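# Bin the crumpled paper and close the lid

## Task

Lift the bin's lid open, drop the crumpled paper inside, close the lid again, and finish with neither gripper touching the bin.

## Robot and tools

Robot: two six-joint arms, left_arm and right_arm, each with a two-finger gripper. Calibrated bases in the scene frame: left_arm at (-0.029, +0.351, +0.048) m, right_arm at (-0.022, -0.221, +0.038) m, both turned slightly about z (quat_wxyz +1.000, 0, 0, -0.008).

Scene frame: origin at table-top height, halfway between the nominal bases. +x points out over the table, +y toward the left_arm side, +z up. Arm names do not match image left and right. Reported end_effector_position (metres) is the point between the finger pads, about 1 cm short of the tips. end_effector_quat_wxyz is in the same frame. Both can be off by a few centimetres, more at full reach. In the gripper frame the fingers point along +z and open along y.

A command row is always 14 plain numbers for both arms together: left_arm waist, shoulder, elbow, wrist pitch, wrist yaw, wrist roll, opening, then the same seven for right_arm. The joint values are absolute target angles in radians, on the same scale as the Joint positions line. They are not offsets. Stated ranges: waist -2.880 to 2.880, shoulder 0.000 to 3.142, elbow 0.000 to 3.019, wrist pitch -1.693 to 1.571, wrist yaw -1.571 to 1.571, wrist roll -2.094 to 2.094. A target more than 0.084 rad outside a range, and further out than the current angle, gets the call refused. Real limits can differ from the stated ones by up to 0.084. A joint driven to its real limit is clipped there, and the result reports "joint sent to its limit". Opening runs from -1 (closed) to +1 (fully open, 0.094 m pad gap). Between the ends it sets where grip_measured should read.

Tools:
execute_actions(actions, cameras): actions holds at most one item. An empty list just reads the state and includes pictures. {"rows": [...], "steps": n} plays up to 15 rows, one per 1/30 s step, with n at most 15 and at least 6. The last row repeats to fill the steps. {"steps": n} alone waits up to 300 steps, counted from the last result, and your reply time counts toward them. Pictures come only with an empty list or when cameras asks for them.
move(target, speed, blend, cameras): target is one 14-number row or a list of up to 15 rows, all absolute. Every joint moves in step along a path lasting 0.5 to 10 s. speed, in rad/s from 0.01 to 12.57 (default 0.5), caps the joint that has farthest to go. It can be one value, or one per target. blend (rad) rounds the corners at intermediate targets. The path does not avoid obstacles. Finger values in later targets take effect only once everything is at rest there. The result ends with a move: line: done, off_target (at rest but more than 0.035 rad off), moving, held, or fault. limits=held means some steps were withheld. Pictures come by default.
wait(seconds 0 to 10, cameras): lets time pass without sending anything new.
zoom_image(camera, region [x0,y0,x1,y1] in pixels, at most 504x504): gives a closer view of the latest image.
read_manual: licence text only.
finished_scene(scene): ends the scene and grades it. It cannot be undone.

Cameras: cam_head_left and cam_head_right (672x504), plus cam_left_wrist and cam_right_wrist (672x504).

Results: Joint positions and Joint velocities give one block per arm, joints first (rad, rad/s) then the pad gap (m). "within noise" means the arm is still. grip_measured reads up to about 2.7 mm wide when the gripper is empty. On a held part it reads a little narrower than the part. Joint torques list the joints in order, including gravity load, with offsets and noise. Torques 3 and 4 wrap at ±28 N m. "joint command not followed" means the clearance check changed or withheld targets. MOTOR HOT appears at 85 °C. At 100 °C the arm drops everything and stops for 30 s or more (OVER-TEMPERATURE FAULT).

Motion: the arms keep moving toward the last row sent while you think. The last 6 steps of every action run after its result is returned. Each joint's target is kept within a fixed lead of its measured angle. Targets that would move the gripper more than 110 mm in one step are scaled back.

Avoid: dropping the paper from a height or letting go of it while it is moving, slamming the lid, hard or fast contact, pushing hard against things, and anything falling off the table (that fails the task). Also avoid any contact or squeezing between the two arms, which can end the scene. Close on the paper slowly because it squashes. To release, command an opening well above grip_measured. Loose objects can get a brief push now and then. At the end the lid must be shut with both grippers clear of the bin.

Each tool is called after "Call:" in YAML: its name, and indented under it one key for each argument.

## Session

Call:
execute_actions:
  actions: []

Scene clock: 0.00 s of 4800.00 s.
left_arm: end_effector_position=(+0.6359, -0.1310, +0.2015) grip_measured=+1.000 end_effector_quat_wxyz=(+0.488, -0.353, +0.796, -0.059) | right_arm: end_effector_position=(+0.2483, -0.4463, +0.1027) grip_measured=+1.000 end_effector_quat_wxyz=(-0.005, -0.455, +0.891, +0.017)
Joint positions: left_arm=[-0.769 2.287 2.099 -0.721 -0.858 -1.308 0.094] | right_arm=[-0.678 1.435 0.87 -1.041 -0.004 -1.638 0.094]
Joint velocities: within noise
Joint torques (N m): no reading
Motor temperatures (°C): left_arm=[31 34 35 32 30 30 30] | right_arm=[33 34 33 34 33 32 30]
Heat: left arm: hottest elbow 35 °C; right arm: hottest shoulder 34 °C.

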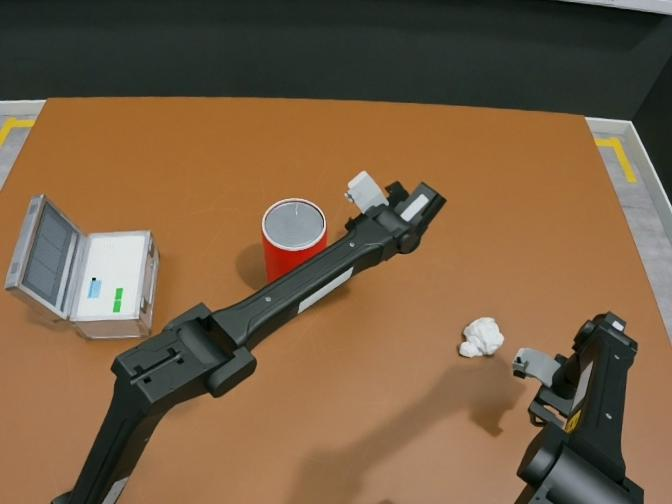

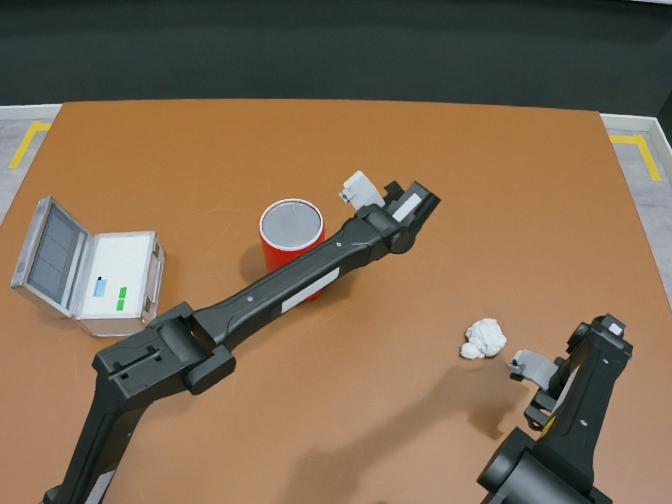

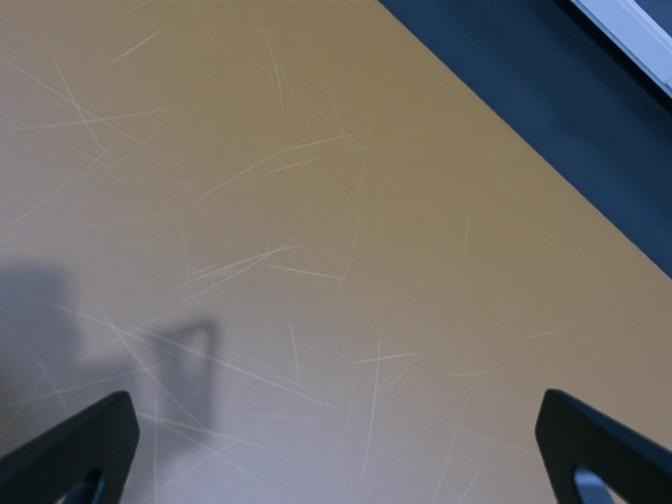

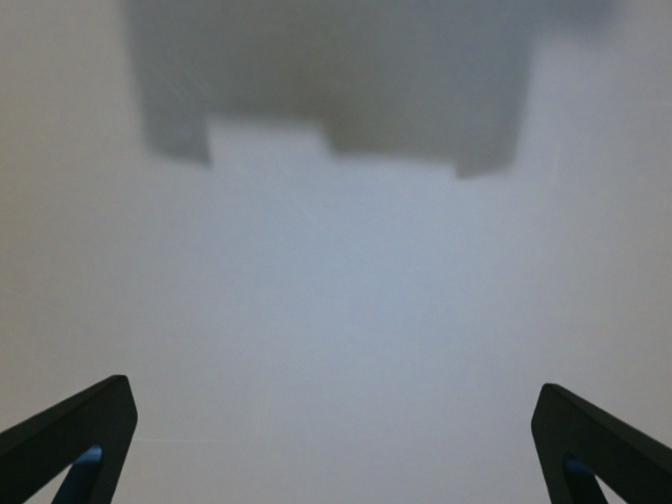

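Call:
zoom_image:
  camera: "cam_head_left"
  region: [220, 160, 380, 310]

Call:
zoom_image:
  camera: "cam_head_right"
  region: [220, 160, 380, 310]

Call:
zoom_image:
  camera: "cam_head_left"
  region: [0, 180, 180, 350]

Scaled by 3.150 from the camera's 672x504 image, which has a finer 960x720 frame.

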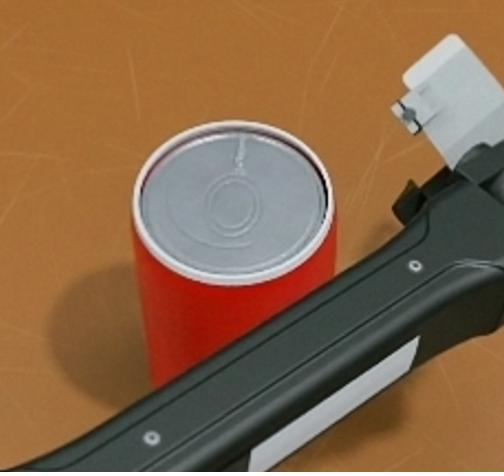

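Scaled by 3.150 from the camera's 672x504 image, which has a finer 960x720 frame.

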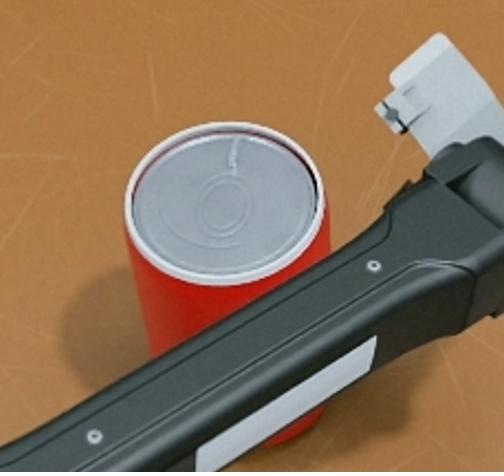

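Scaled by 2.800 from the camera's 672x504 image, which has a finer 960x720 frame.

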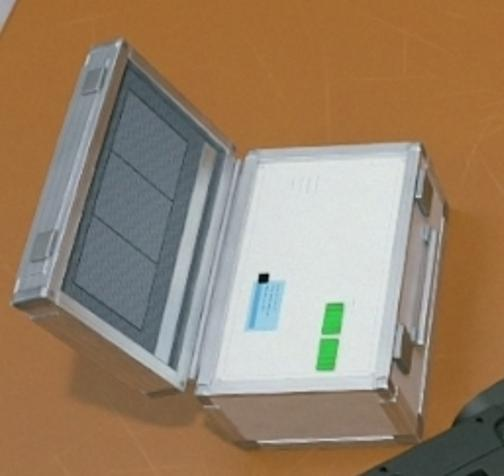

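Call:
move:
  target:
    - [-0.769,1.5,1.5,-0.7,-0.4,-0.6,1,-0.678,1.4,1.2,-1.1,0,-0.8,1]
    - [-0.5,1.5,1.5,-1.0,0,0,1,-0.15,1.4,1.2,-1.1,0,0,1]
  speed: 0.9

Scene clock: 5.00 s of 4800.00 s.
left_arm: end_effector_position=(+0.4741, +0.0601, +0.3524) grip_measured=+1.000 end_effector_quat_wxyz=(+0.273, +0.243, +0.928, -0.073) | right_arm: end_effector_position=(+0.4202, -0.2957, +0.2089) grip_measured=+1.000 end_effector_quat_wxyz=(+0.102, +0.078, +0.992, -0.008)
Joint positions: left_arm=[-0.508 1.51 1.505 -0.993 -0.003 -0.012 0.094] | right_arm=[-0.15 1.417 1.143 -1.092 -0.001 -0.009 0.094]
Joint velocities: within noise
Joint torques (N m): left_arm=[1.49 -10.99 8.69 1.39 0.14 0.09] | right_arm=[1.2 -10.23 10.92 0.18 0.05 0.11]
Motor temperatures (°C): left_arm=[31 35 35 32 30 30 30] | right_arm=[33 34 34 34 33 32 30]
Heat: left arm: hottest shoulder 35 °C; right arm: hottest shoulder 34 °C.
Kept back: nothing.
move: off_target (right_arm); right_arm: the elbow is farthest, 0.057 rad from its target

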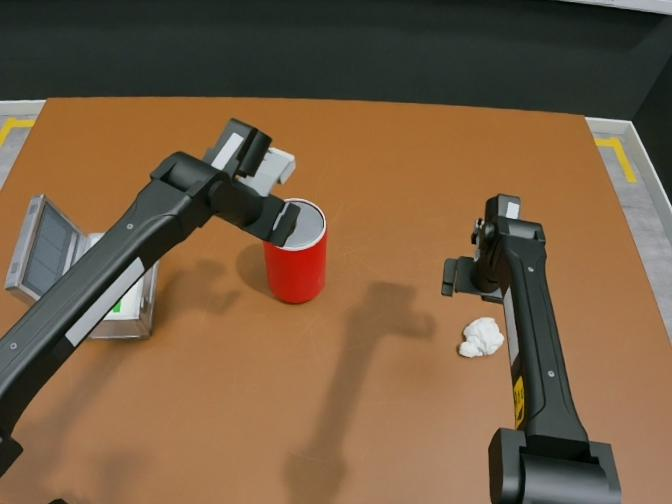

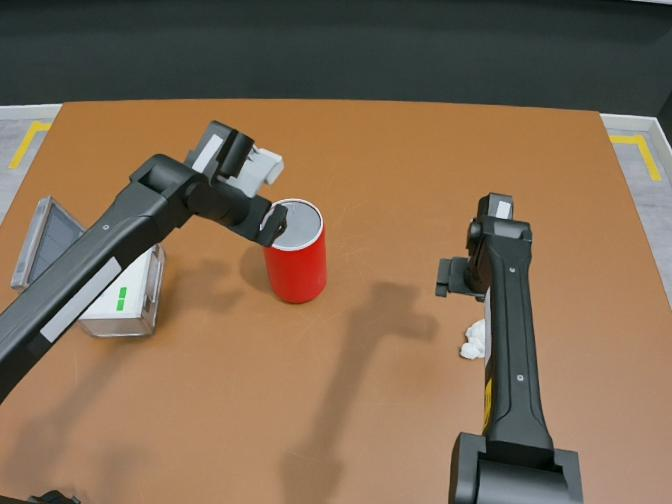

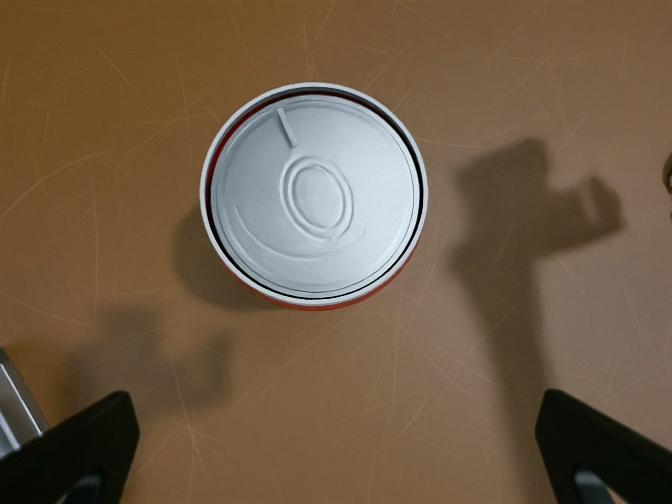

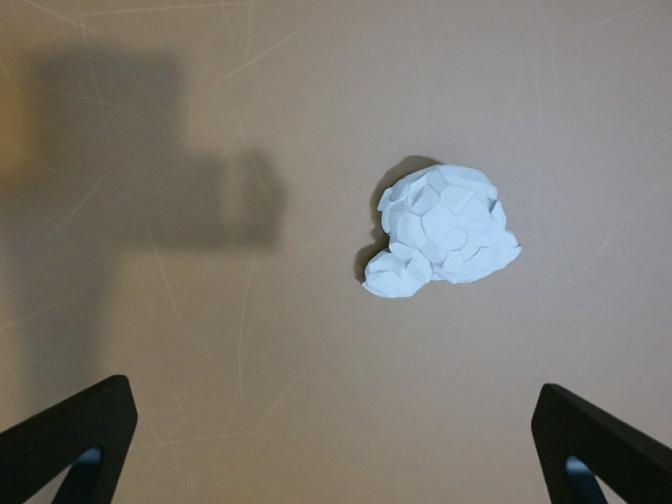

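Call:
zoom_image:
  camera: "cam_left_wrist"
  region: [190, 70, 440, 320]

Call:
zoom_image:
  camera: "cam_head_right"
  region: [230, 180, 360, 310]

Scaled by 2.016 from the camera's 672x504 image, which has a finer 960x720 frame.

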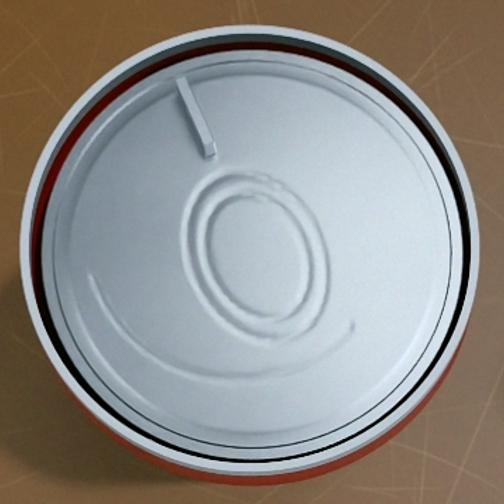

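Scaled by 3.877 from the camera's 672x504 image, which has a finer 960x720 frame.

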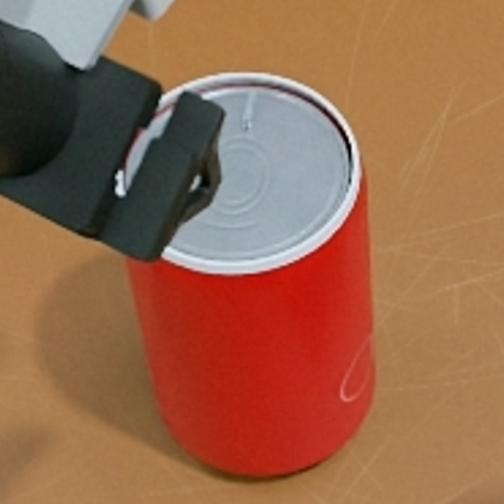

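Call:
move:
  target: [-0.5,1.52,1.26,-0.74,0,0,1,-0.29,1.665,1.22,-1.099,0,1.5,1]
  speed: 0.9

Call:
zoom_image:
  camera: "cam_left_wrist"
  region: [170, 0, 470, 300]

Scene clock: 9.17 s of 4800.00 s.
left_arm: end_effector_position=(+0.4639, +0.0660, +0.2616) grip_measured=+1.000 end_effector_quat_wxyz=(+0.272, +0.243, +0.928, -0.073) | right_arm: end_effector_position=(+0.4130, -0.3557, +0.1141) grip_measured=+1.000 end_effector_quat_wxyz=(-0.005, +0.780, +0.626, -0.003)
Joint positions: left_arm=[-0.508 1.51 1.265 -0.756 -0.003 -0.011 0.094] | right_arm=[-0.282 1.656 1.165 -1.092 -0.001 1.491 0.094]
Joint velocities: within noise
Joint torques (N m): left_arm=[1.73 -9.35 8.29 2.19 0.15 0.09] | right_arm=[0.56 -10.64 9.84 -0.27 0.11 0.1]
Motor temperatures (°C): left_arm=[31 35 36 32 30 30 30] | right_arm=[33 34 35 34 33 32 30]
Heat: left arm: hottest elbow 36 °C; right arm: hottest elbow 35 °C.
Kept back: nothing.
move: off_target (right_arm); right_arm: the elbow is farthest, 0.055 rad from its target

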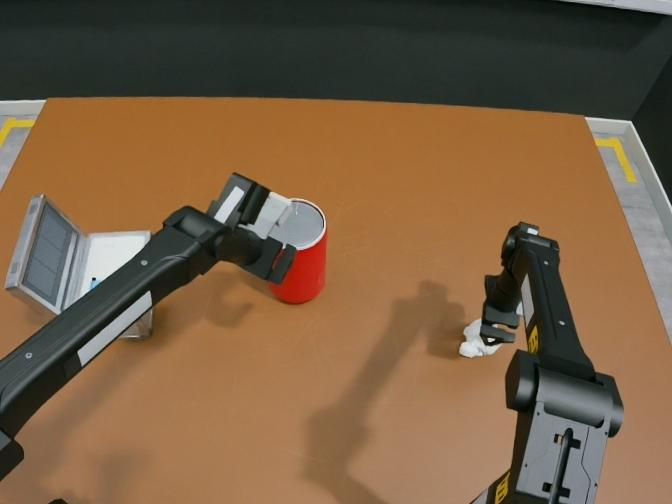

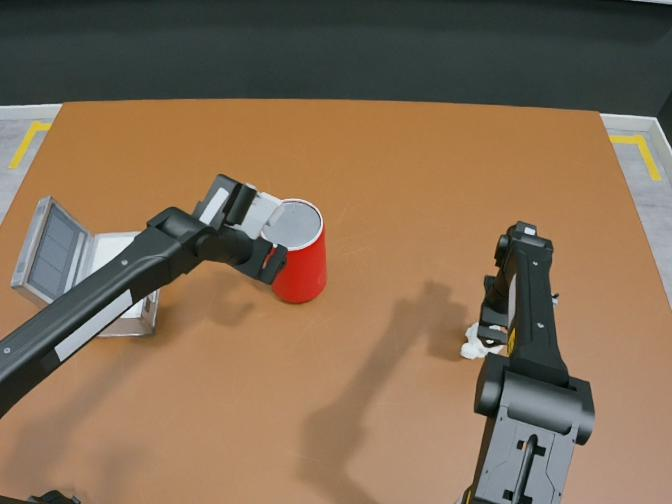

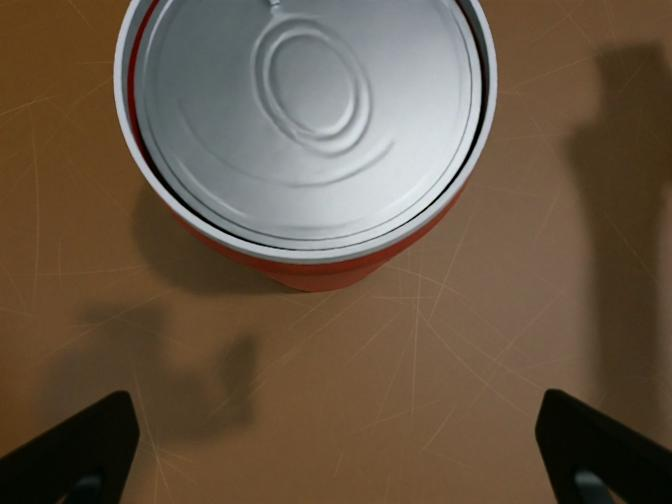

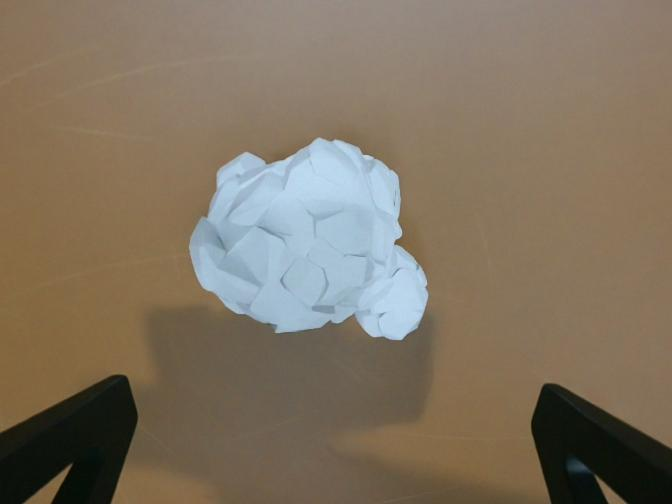

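Scaled by 1.680 from the camera's 672x504 image, which has a finer 960x720 frame.

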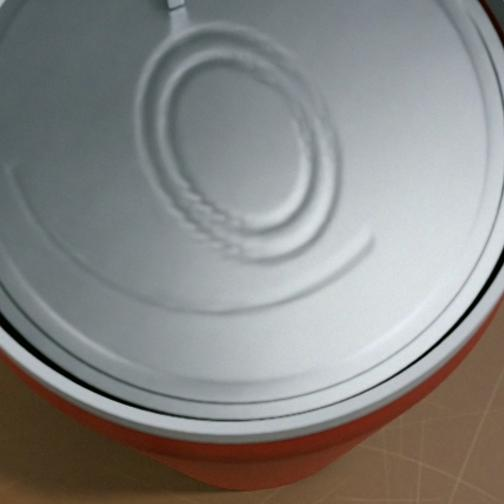

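Call:
move:
  target:
    - [-0.511,1.932,1.957,-1.156,-0.166,-0.336,1,-0.315,1.694,1.258,-1.095,0,1.57,1]
    - [-0.511,1.932,1.957,-1.156,-0.166,-0.336,1,-0.315,1.833,1.164,-0.863,0,1.57,1]
  speed: 0.7

Call:
zoom_image:
  camera: "cam_left_wrist"
  region: [120, 100, 560, 500]

Scene clock: 14.13 s of 4800.00 s.
left_arm: end_effector_position=(+0.5826, +0.0286, +0.2759) grip_measured=+1.000 end_effector_quat_wxyz=(+0.211, +0.082, +0.974, -0.008) | right_arm: end_effector_position=(+0.4545, -0.3817, +0.0676) grip_measured=+1.000 end_effector_quat_wxyz=(+0.030, +0.809, +0.587, +0.022)
Joint positions: left_arm=[-0.508 1.922 1.895 -1.149 -0.162 -0.324 0.094] | right_arm=[-0.307 1.78 1.193 -0.909 0 1.562 0.094]
Joint velocities: within noise
Joint torques (N m): left_arm=[0.56 -14.8 13.59 1.16 -0.26 -0.13] | right_arm=[0.56 -9 3.75 1.77 0.08 0.08]
Motor temperatures (°C): left_arm=[31 35 36 32 30 30 30] | right_arm=[33 34 35 34 33 32 30]
Heat: left arm: hottest elbow 36 °C; right arm: hottest elbow 35 °C.
Kept back: nothing.
move: off_target (left_arm, right_arm); left_arm: the elbow is farthest, 0.062 rad from its target; right_arm: the shoulder is farthest, 0.053 rad from its target

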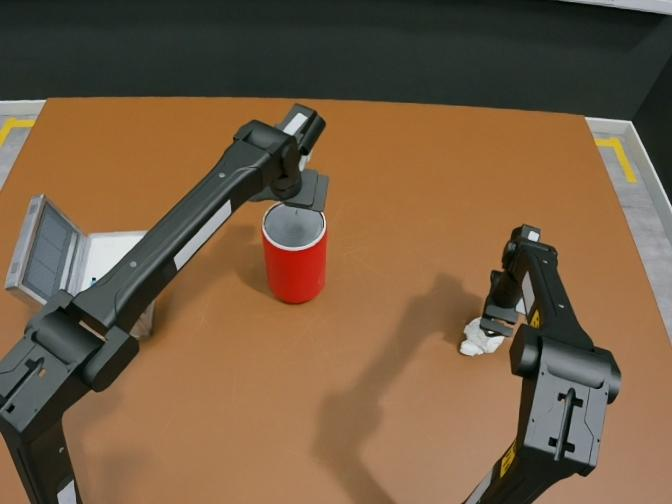

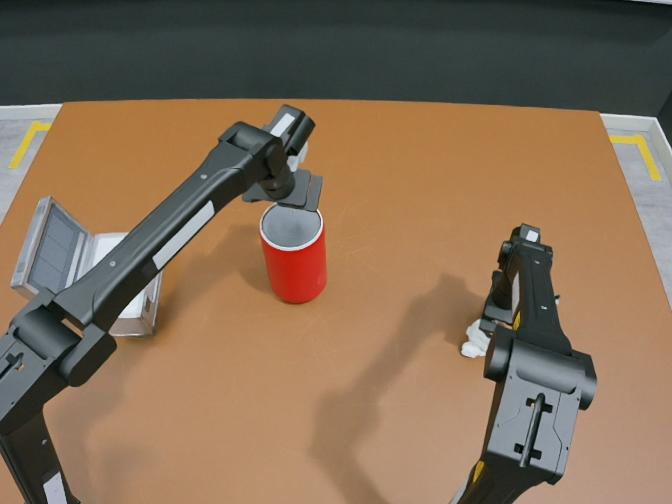

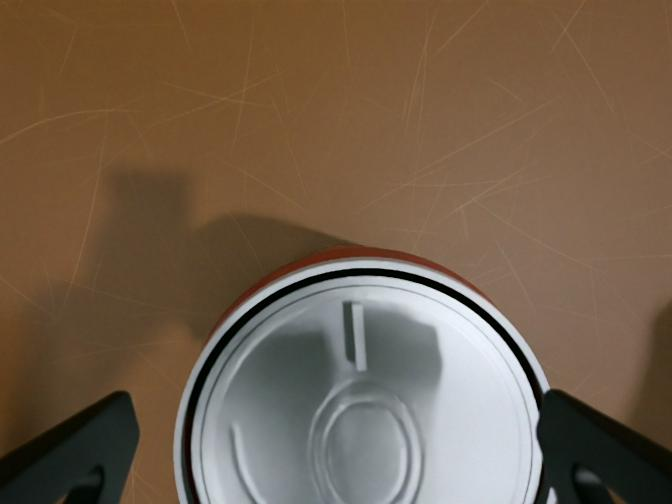

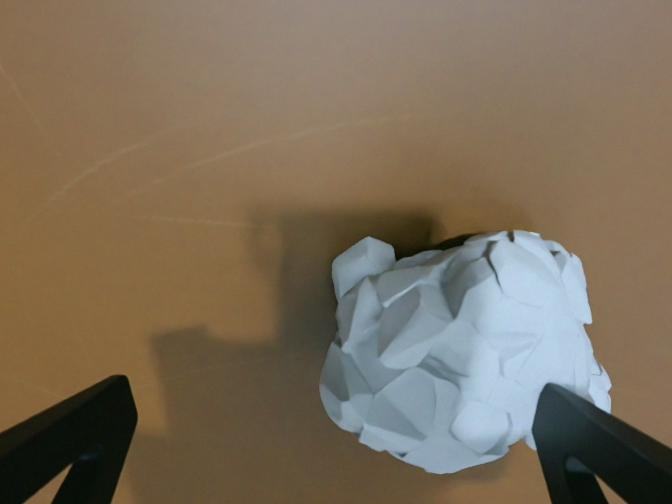

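Scaled by 1.145 from the camera's 672x504 image, which has a finer 960x720 frame.

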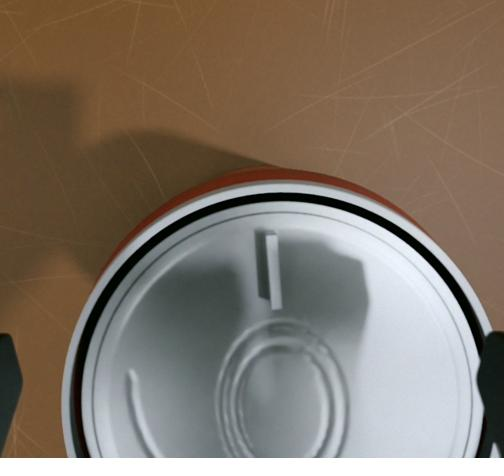

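Call:
move:
  target: [-0.518,1.942,1.86,-1.0,-0.17,-0.348,-0.35,-0.315,1.694,1.258,-1.095,0,1.57,1]
  speed: 0.3

Call:
zoom_image:
  camera: "cam_left_wrist"
  region: [180, 220, 480, 500]

Scene clock: 16.53 s of 4800.00 s.
left_arm: end_effector_position=(+0.6027, +0.0178, +0.2694) grip_measured=-0.348 end_effector_quat_wxyz=(+0.253, +0.071, +0.964, -0.028) | right_arm: end_effector_position=(+0.4256, -0.3724, +0.1043) grip_measured=+1.000 end_effector_quat_wxyz=(-0.007, +0.809, +0.587, -0.005)
Joint positions: left_arm=[-0.508 1.93 1.864 -1.015 -0.166 -0.336 0.031] | right_arm=[-0.308 1.711 1.21 -1.087 0 1.562 0.094]
Joint velocities: within noise
Joint torques (N m): left_arm=[-0.21 -14.74 8.57 2.06 -0.24 -0.13] | right_arm=[0.62 -13.33 9.21 -0.29 0.07 0.1]
Motor temperatures (°C): left_arm=[31 35 36 32 30 30 30] | right_arm=[33 34 35 34 33 32 30]
Heat: left arm: hottest elbow 36 °C; right arm: hottest elbow 35 °C.
Kept back: nothing.
move: off_target (right_arm); right_arm: the elbow is farthest, 0.048 rad from its target

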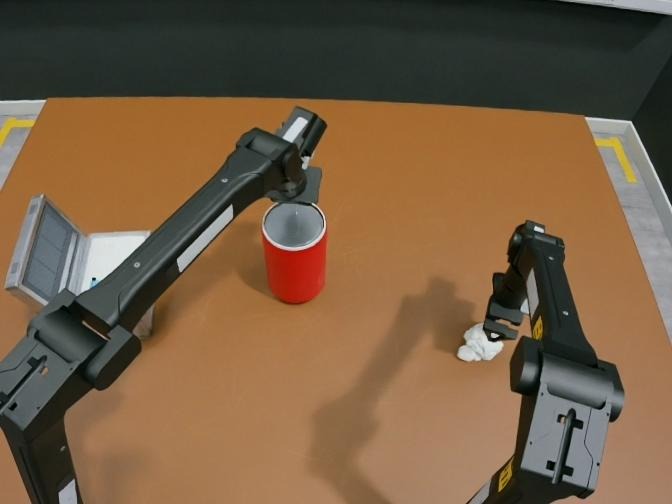

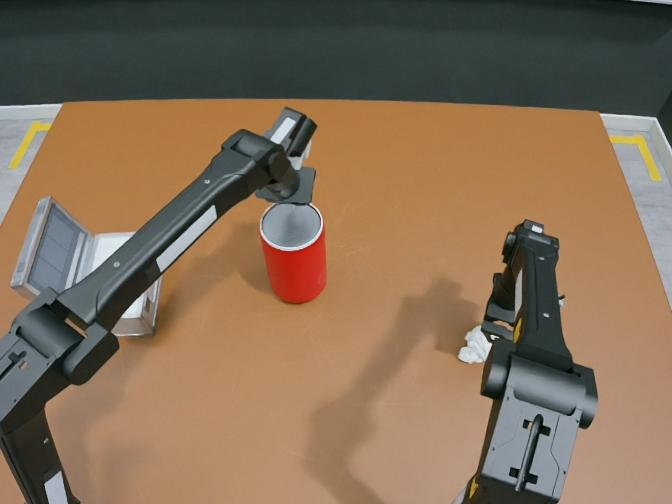

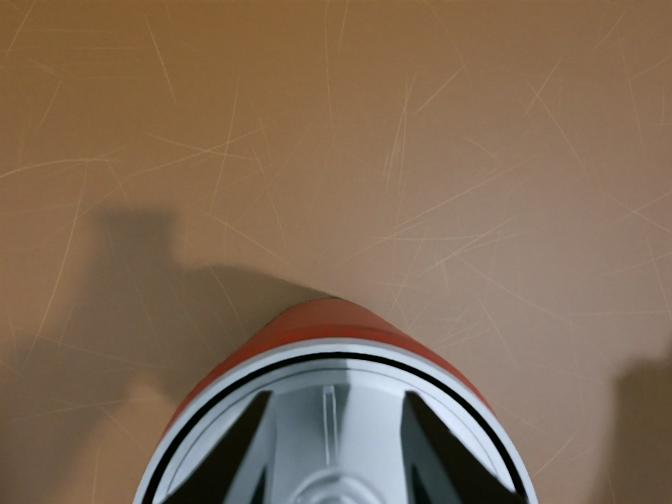

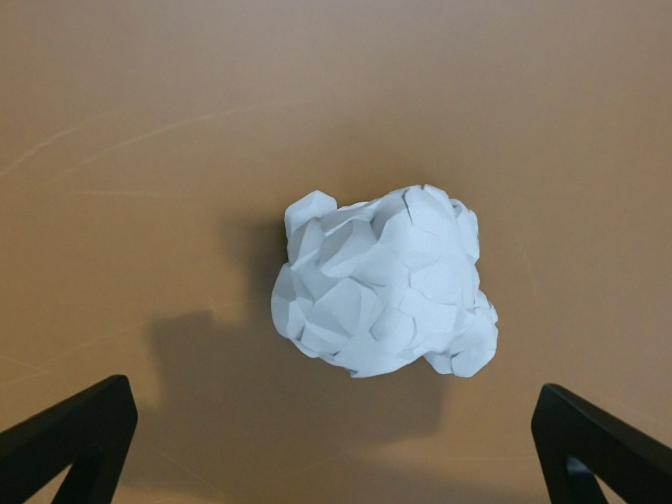

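Scaled by 1.680 from the camera's 672x504 image, which has a finer 960x720 frame.

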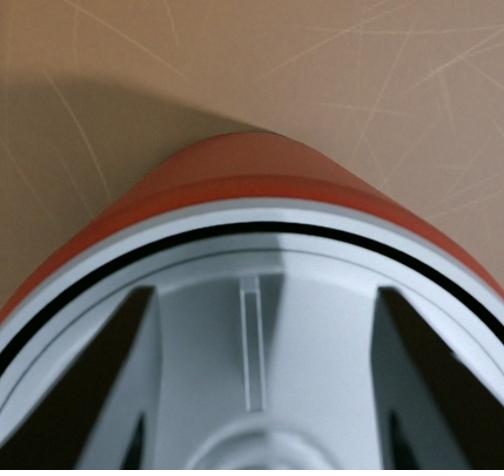

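Call:
move:
  target:
    - [-0.518,1.949,1.799,-0.98,-0.17,-0.348,-0.35,-0.305,1.697,1.132,-1.02,0,1.57,1]
  speed: 0.25

Call:
zoom_image:
  camera: "cam_left_wrist"
  region: [180, 220, 480, 500]

Scene clock: 18.23 s of 4800.00 s.
left_arm: end_effector_position=(+0.5944, +0.0228, +0.2408) grip_measured=-0.348 end_effector_quat_wxyz=(+0.236, +0.073, +0.969, -0.019) | right_arm: end_effector_position=(+0.4090, -0.3668, +0.0810) grip_measured=+1.000 end_effector_quat_wxyz=(-0.013, +0.809, +0.587, -0.009)
Joint positions: left_arm=[-0.508 1.934 1.806 -0.993 -0.167 -0.336 0.031] | right_arm=[-0.308 1.711 1.138 -1.03 0 1.562 0.094]
Joint velocities: within noise
Joint torques (N m): left_arm=[-0.03 -14.56 8.21 1.98 -0.21 -0.12] | right_arm=[1.44 -12.57 5.15 0.36 0.08 0.1]
Motor temperatures (°C): left_arm=[31 35 36 32 30 30 30] | right_arm=[33 34 35 34 33 32 30]
Heat: left arm: hottest elbow 36 °C; right arm: hottest elbow 35 °C.
Kept back: nothing.
move: done

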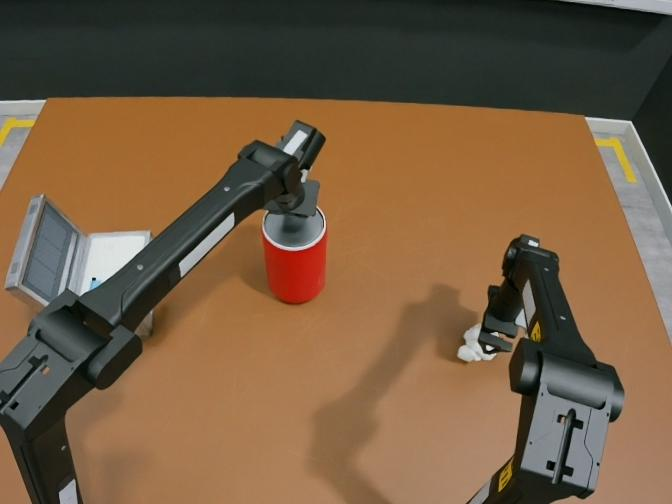

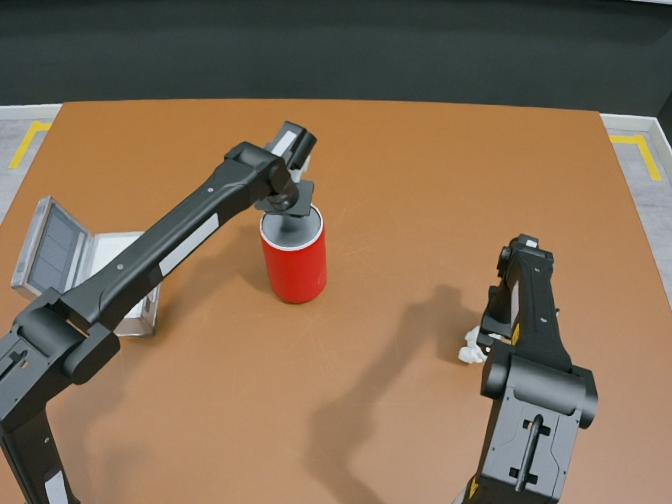

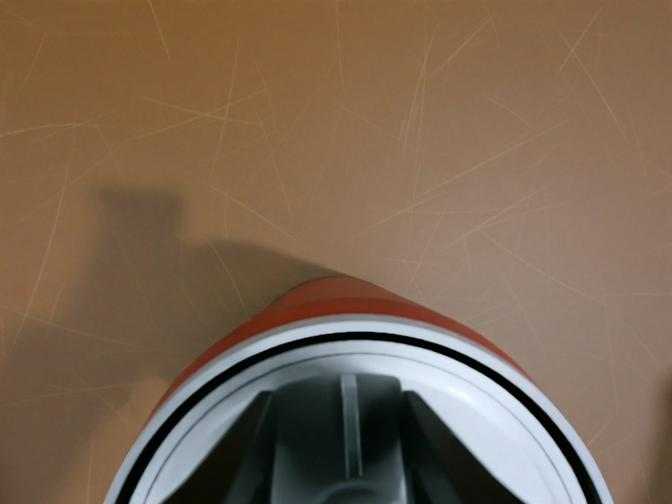

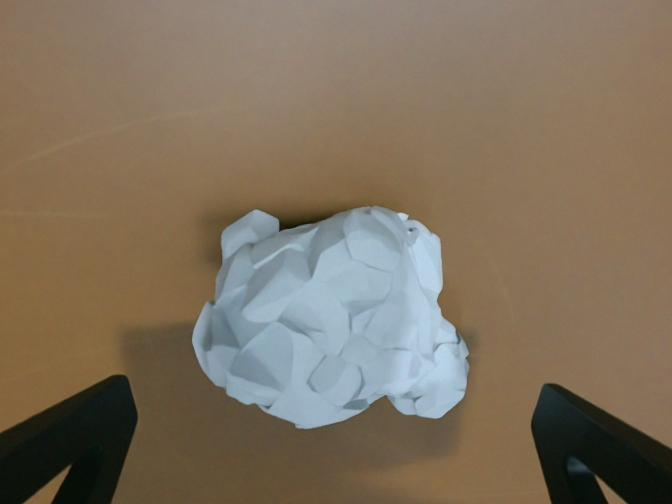

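Scaled by 1.680 from the camera's 672x504 image, which has a finer 960x720 frame.

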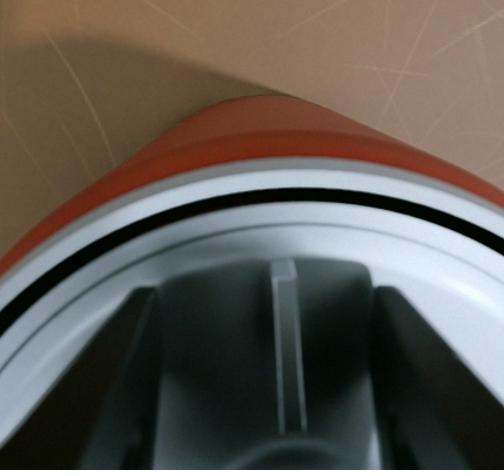

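Call:
move:
  target:
    - [-0.527,1.94,1.785,-0.972,-0.17,-0.348,-0.4,-0.305,1.755,1.092,-0.93,0,1.57,1]
    - [-0.527,1.938,1.772,-0.967,-0.17,-0.348,-0.4,-0.305,1.812,1.062,-0.845,0,1.57,1]
  speed: 0.25

Call:
zoom_image:
  camera: "cam_left_wrist"
  region: [180, 220, 480, 500]

Scene clock: 20.73 s of 4800.00 s.
left_arm: end_effector_position=(+0.5946, +0.0213, +0.2393) grip_measured=-0.398 end_effector_quat_wxyz=(+0.241, +0.073, +0.967, -0.020) | right_arm: end_effector_position=(+0.4097, -0.3670, +0.0221) grip_measured=+1.000 end_effector_quat_wxyz=(-0.005, +0.810, +0.587, -0.003)
Joint positions: left_arm=[-0.511 1.931 1.794 -0.974 -0.171 -0.336 0.028] | right_arm=[-0.308 1.798 1.071 -0.854 -0.001 1.563 0.094]
Joint velocities: within noise
Joint torques (N m): left_arm=[-0.44 -14.97 7.04 1.74 -0.06 -0.12] | right_arm=[1.49 -10.75 4.37 0.31 0.09 0.08]
Motor temperatures (°C): left_arm=[31 35 37 32 30 30 30] | right_arm=[33 34 35 34 33 32 30]
Heat: left arm: hottest elbow 37 °C; right arm: hottest elbow 35 °C.
Kept back: nothing.
move: done

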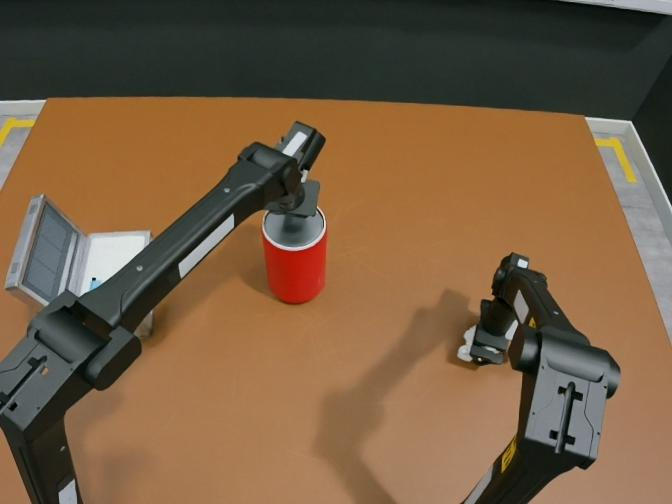

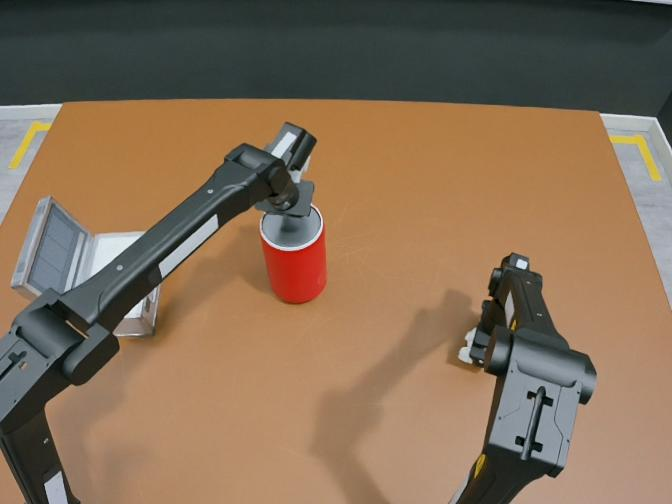

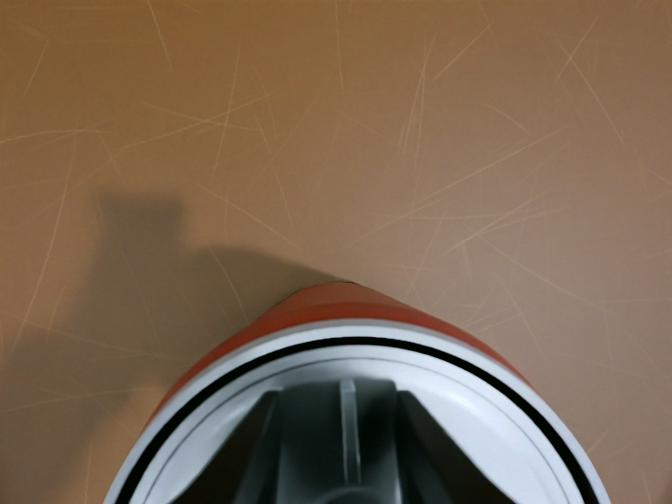

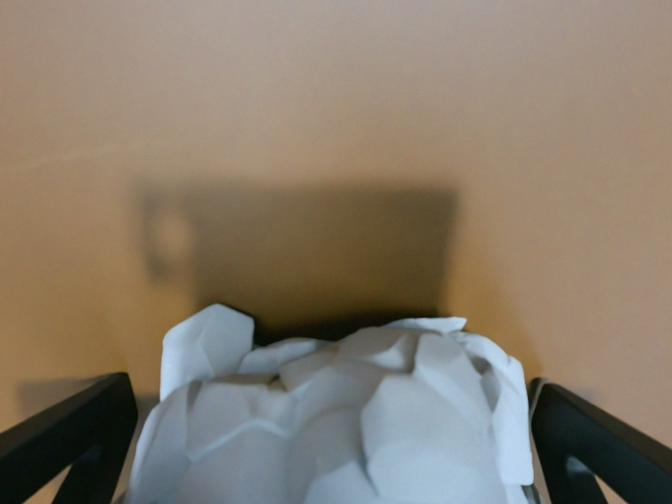

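Scaled by 1.680 from the camera's 672x504 image, which has a finer 960x720 frame.

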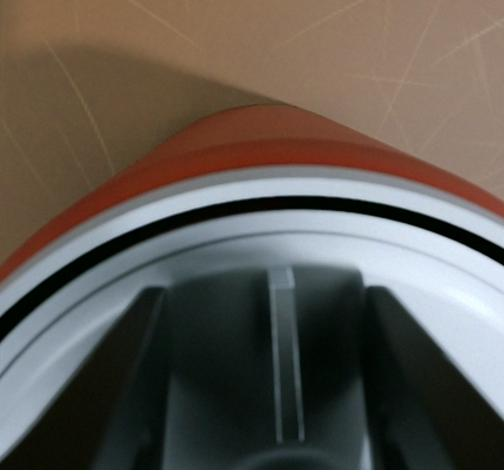

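Call:
move:
  target:
    - [-0.535,1.93,1.76,-0.985,-0.17,-0.348,-0.4,-0.305,1.812,1.062,-0.845,0,1.57,0.4]
  speed: 0.1

Call:
zoom_image:
  camera: "cam_left_wrist"
  region: [180, 220, 480, 500]

Scene clock: 21.87 s of 4800.00 s.
left_arm: end_effector_position=(+0.5915, +0.0207, +0.2392) grip_measured=-0.398 end_effector_quat_wxyz=(+0.241, +0.075, +0.967, -0.019) | right_arm: end_effector_position=(+0.4097, -0.3670, +0.0221) grip_measured=+0.480 end_effector_quat_wxyz=(-0.005, +0.810, +0.587, -0.003)
Joint positions: left_arm=[-0.514 1.925 1.786 -0.972 -0.173 -0.336 0.028] | right_arm=[-0.308 1.798 1.071 -0.854 -0.001 1.563 0.07]
Joint velocities: within noise
Joint torques (N m): left_arm=[-0.97 -14.86 6.84 1.06 0.02 -0.12] | right_arm=[1.49 -11.05 4.38 0.34 0.1 0.08]
Motor temperatures (°C): left_arm=[31 35 37 32 30 30 30] | right_arm=[33 34 35 34 33 32 30]
Heat: left arm: hottest elbow 37 °C; right arm: hottest elbow 35 °C.
Kept back: nothing.
move: done

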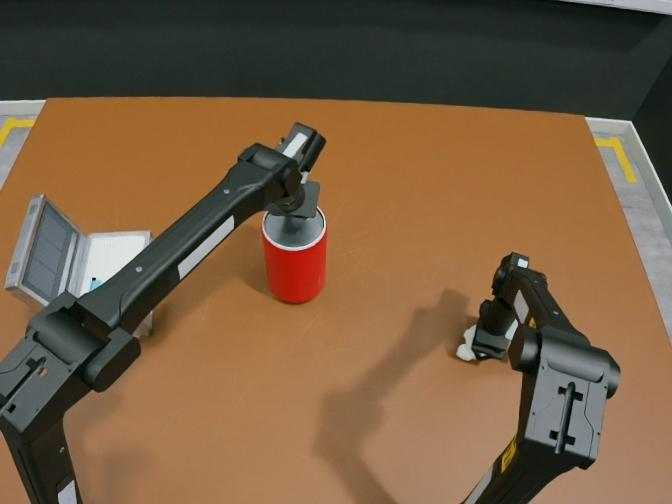

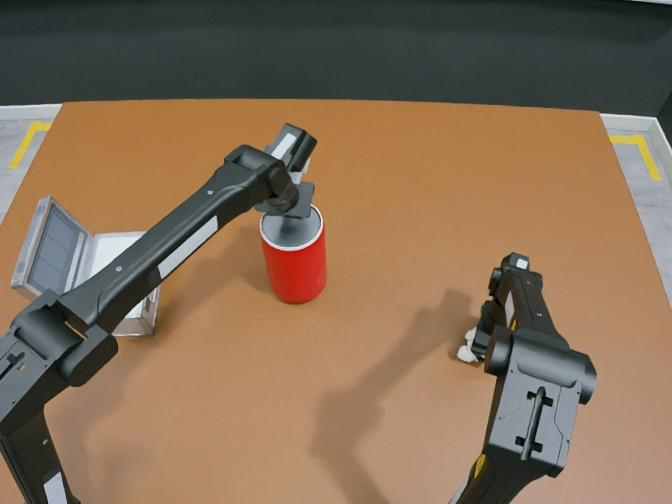

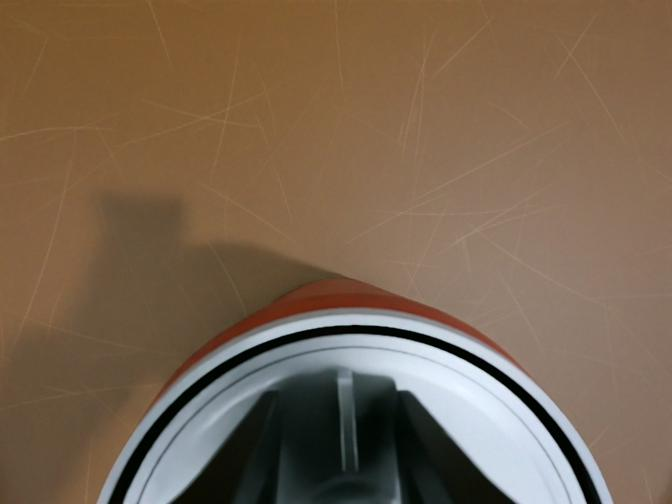

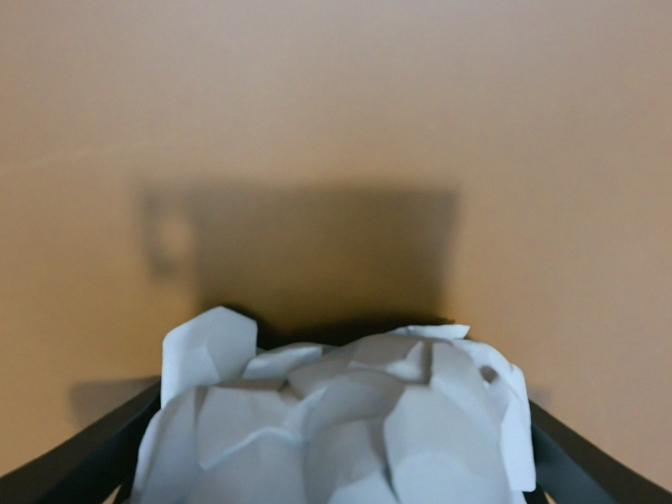

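Scaled by 1.680 from the camera's 672x504 image, which has a finer 960x720 frame.

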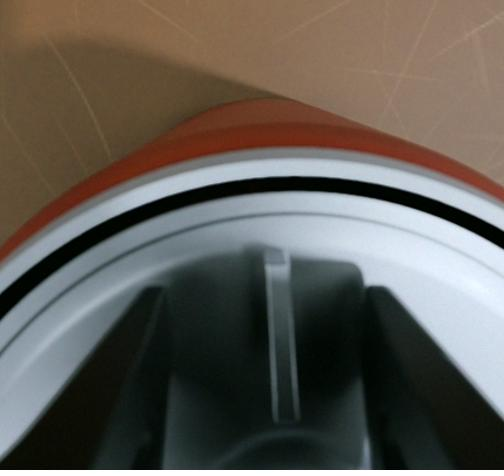

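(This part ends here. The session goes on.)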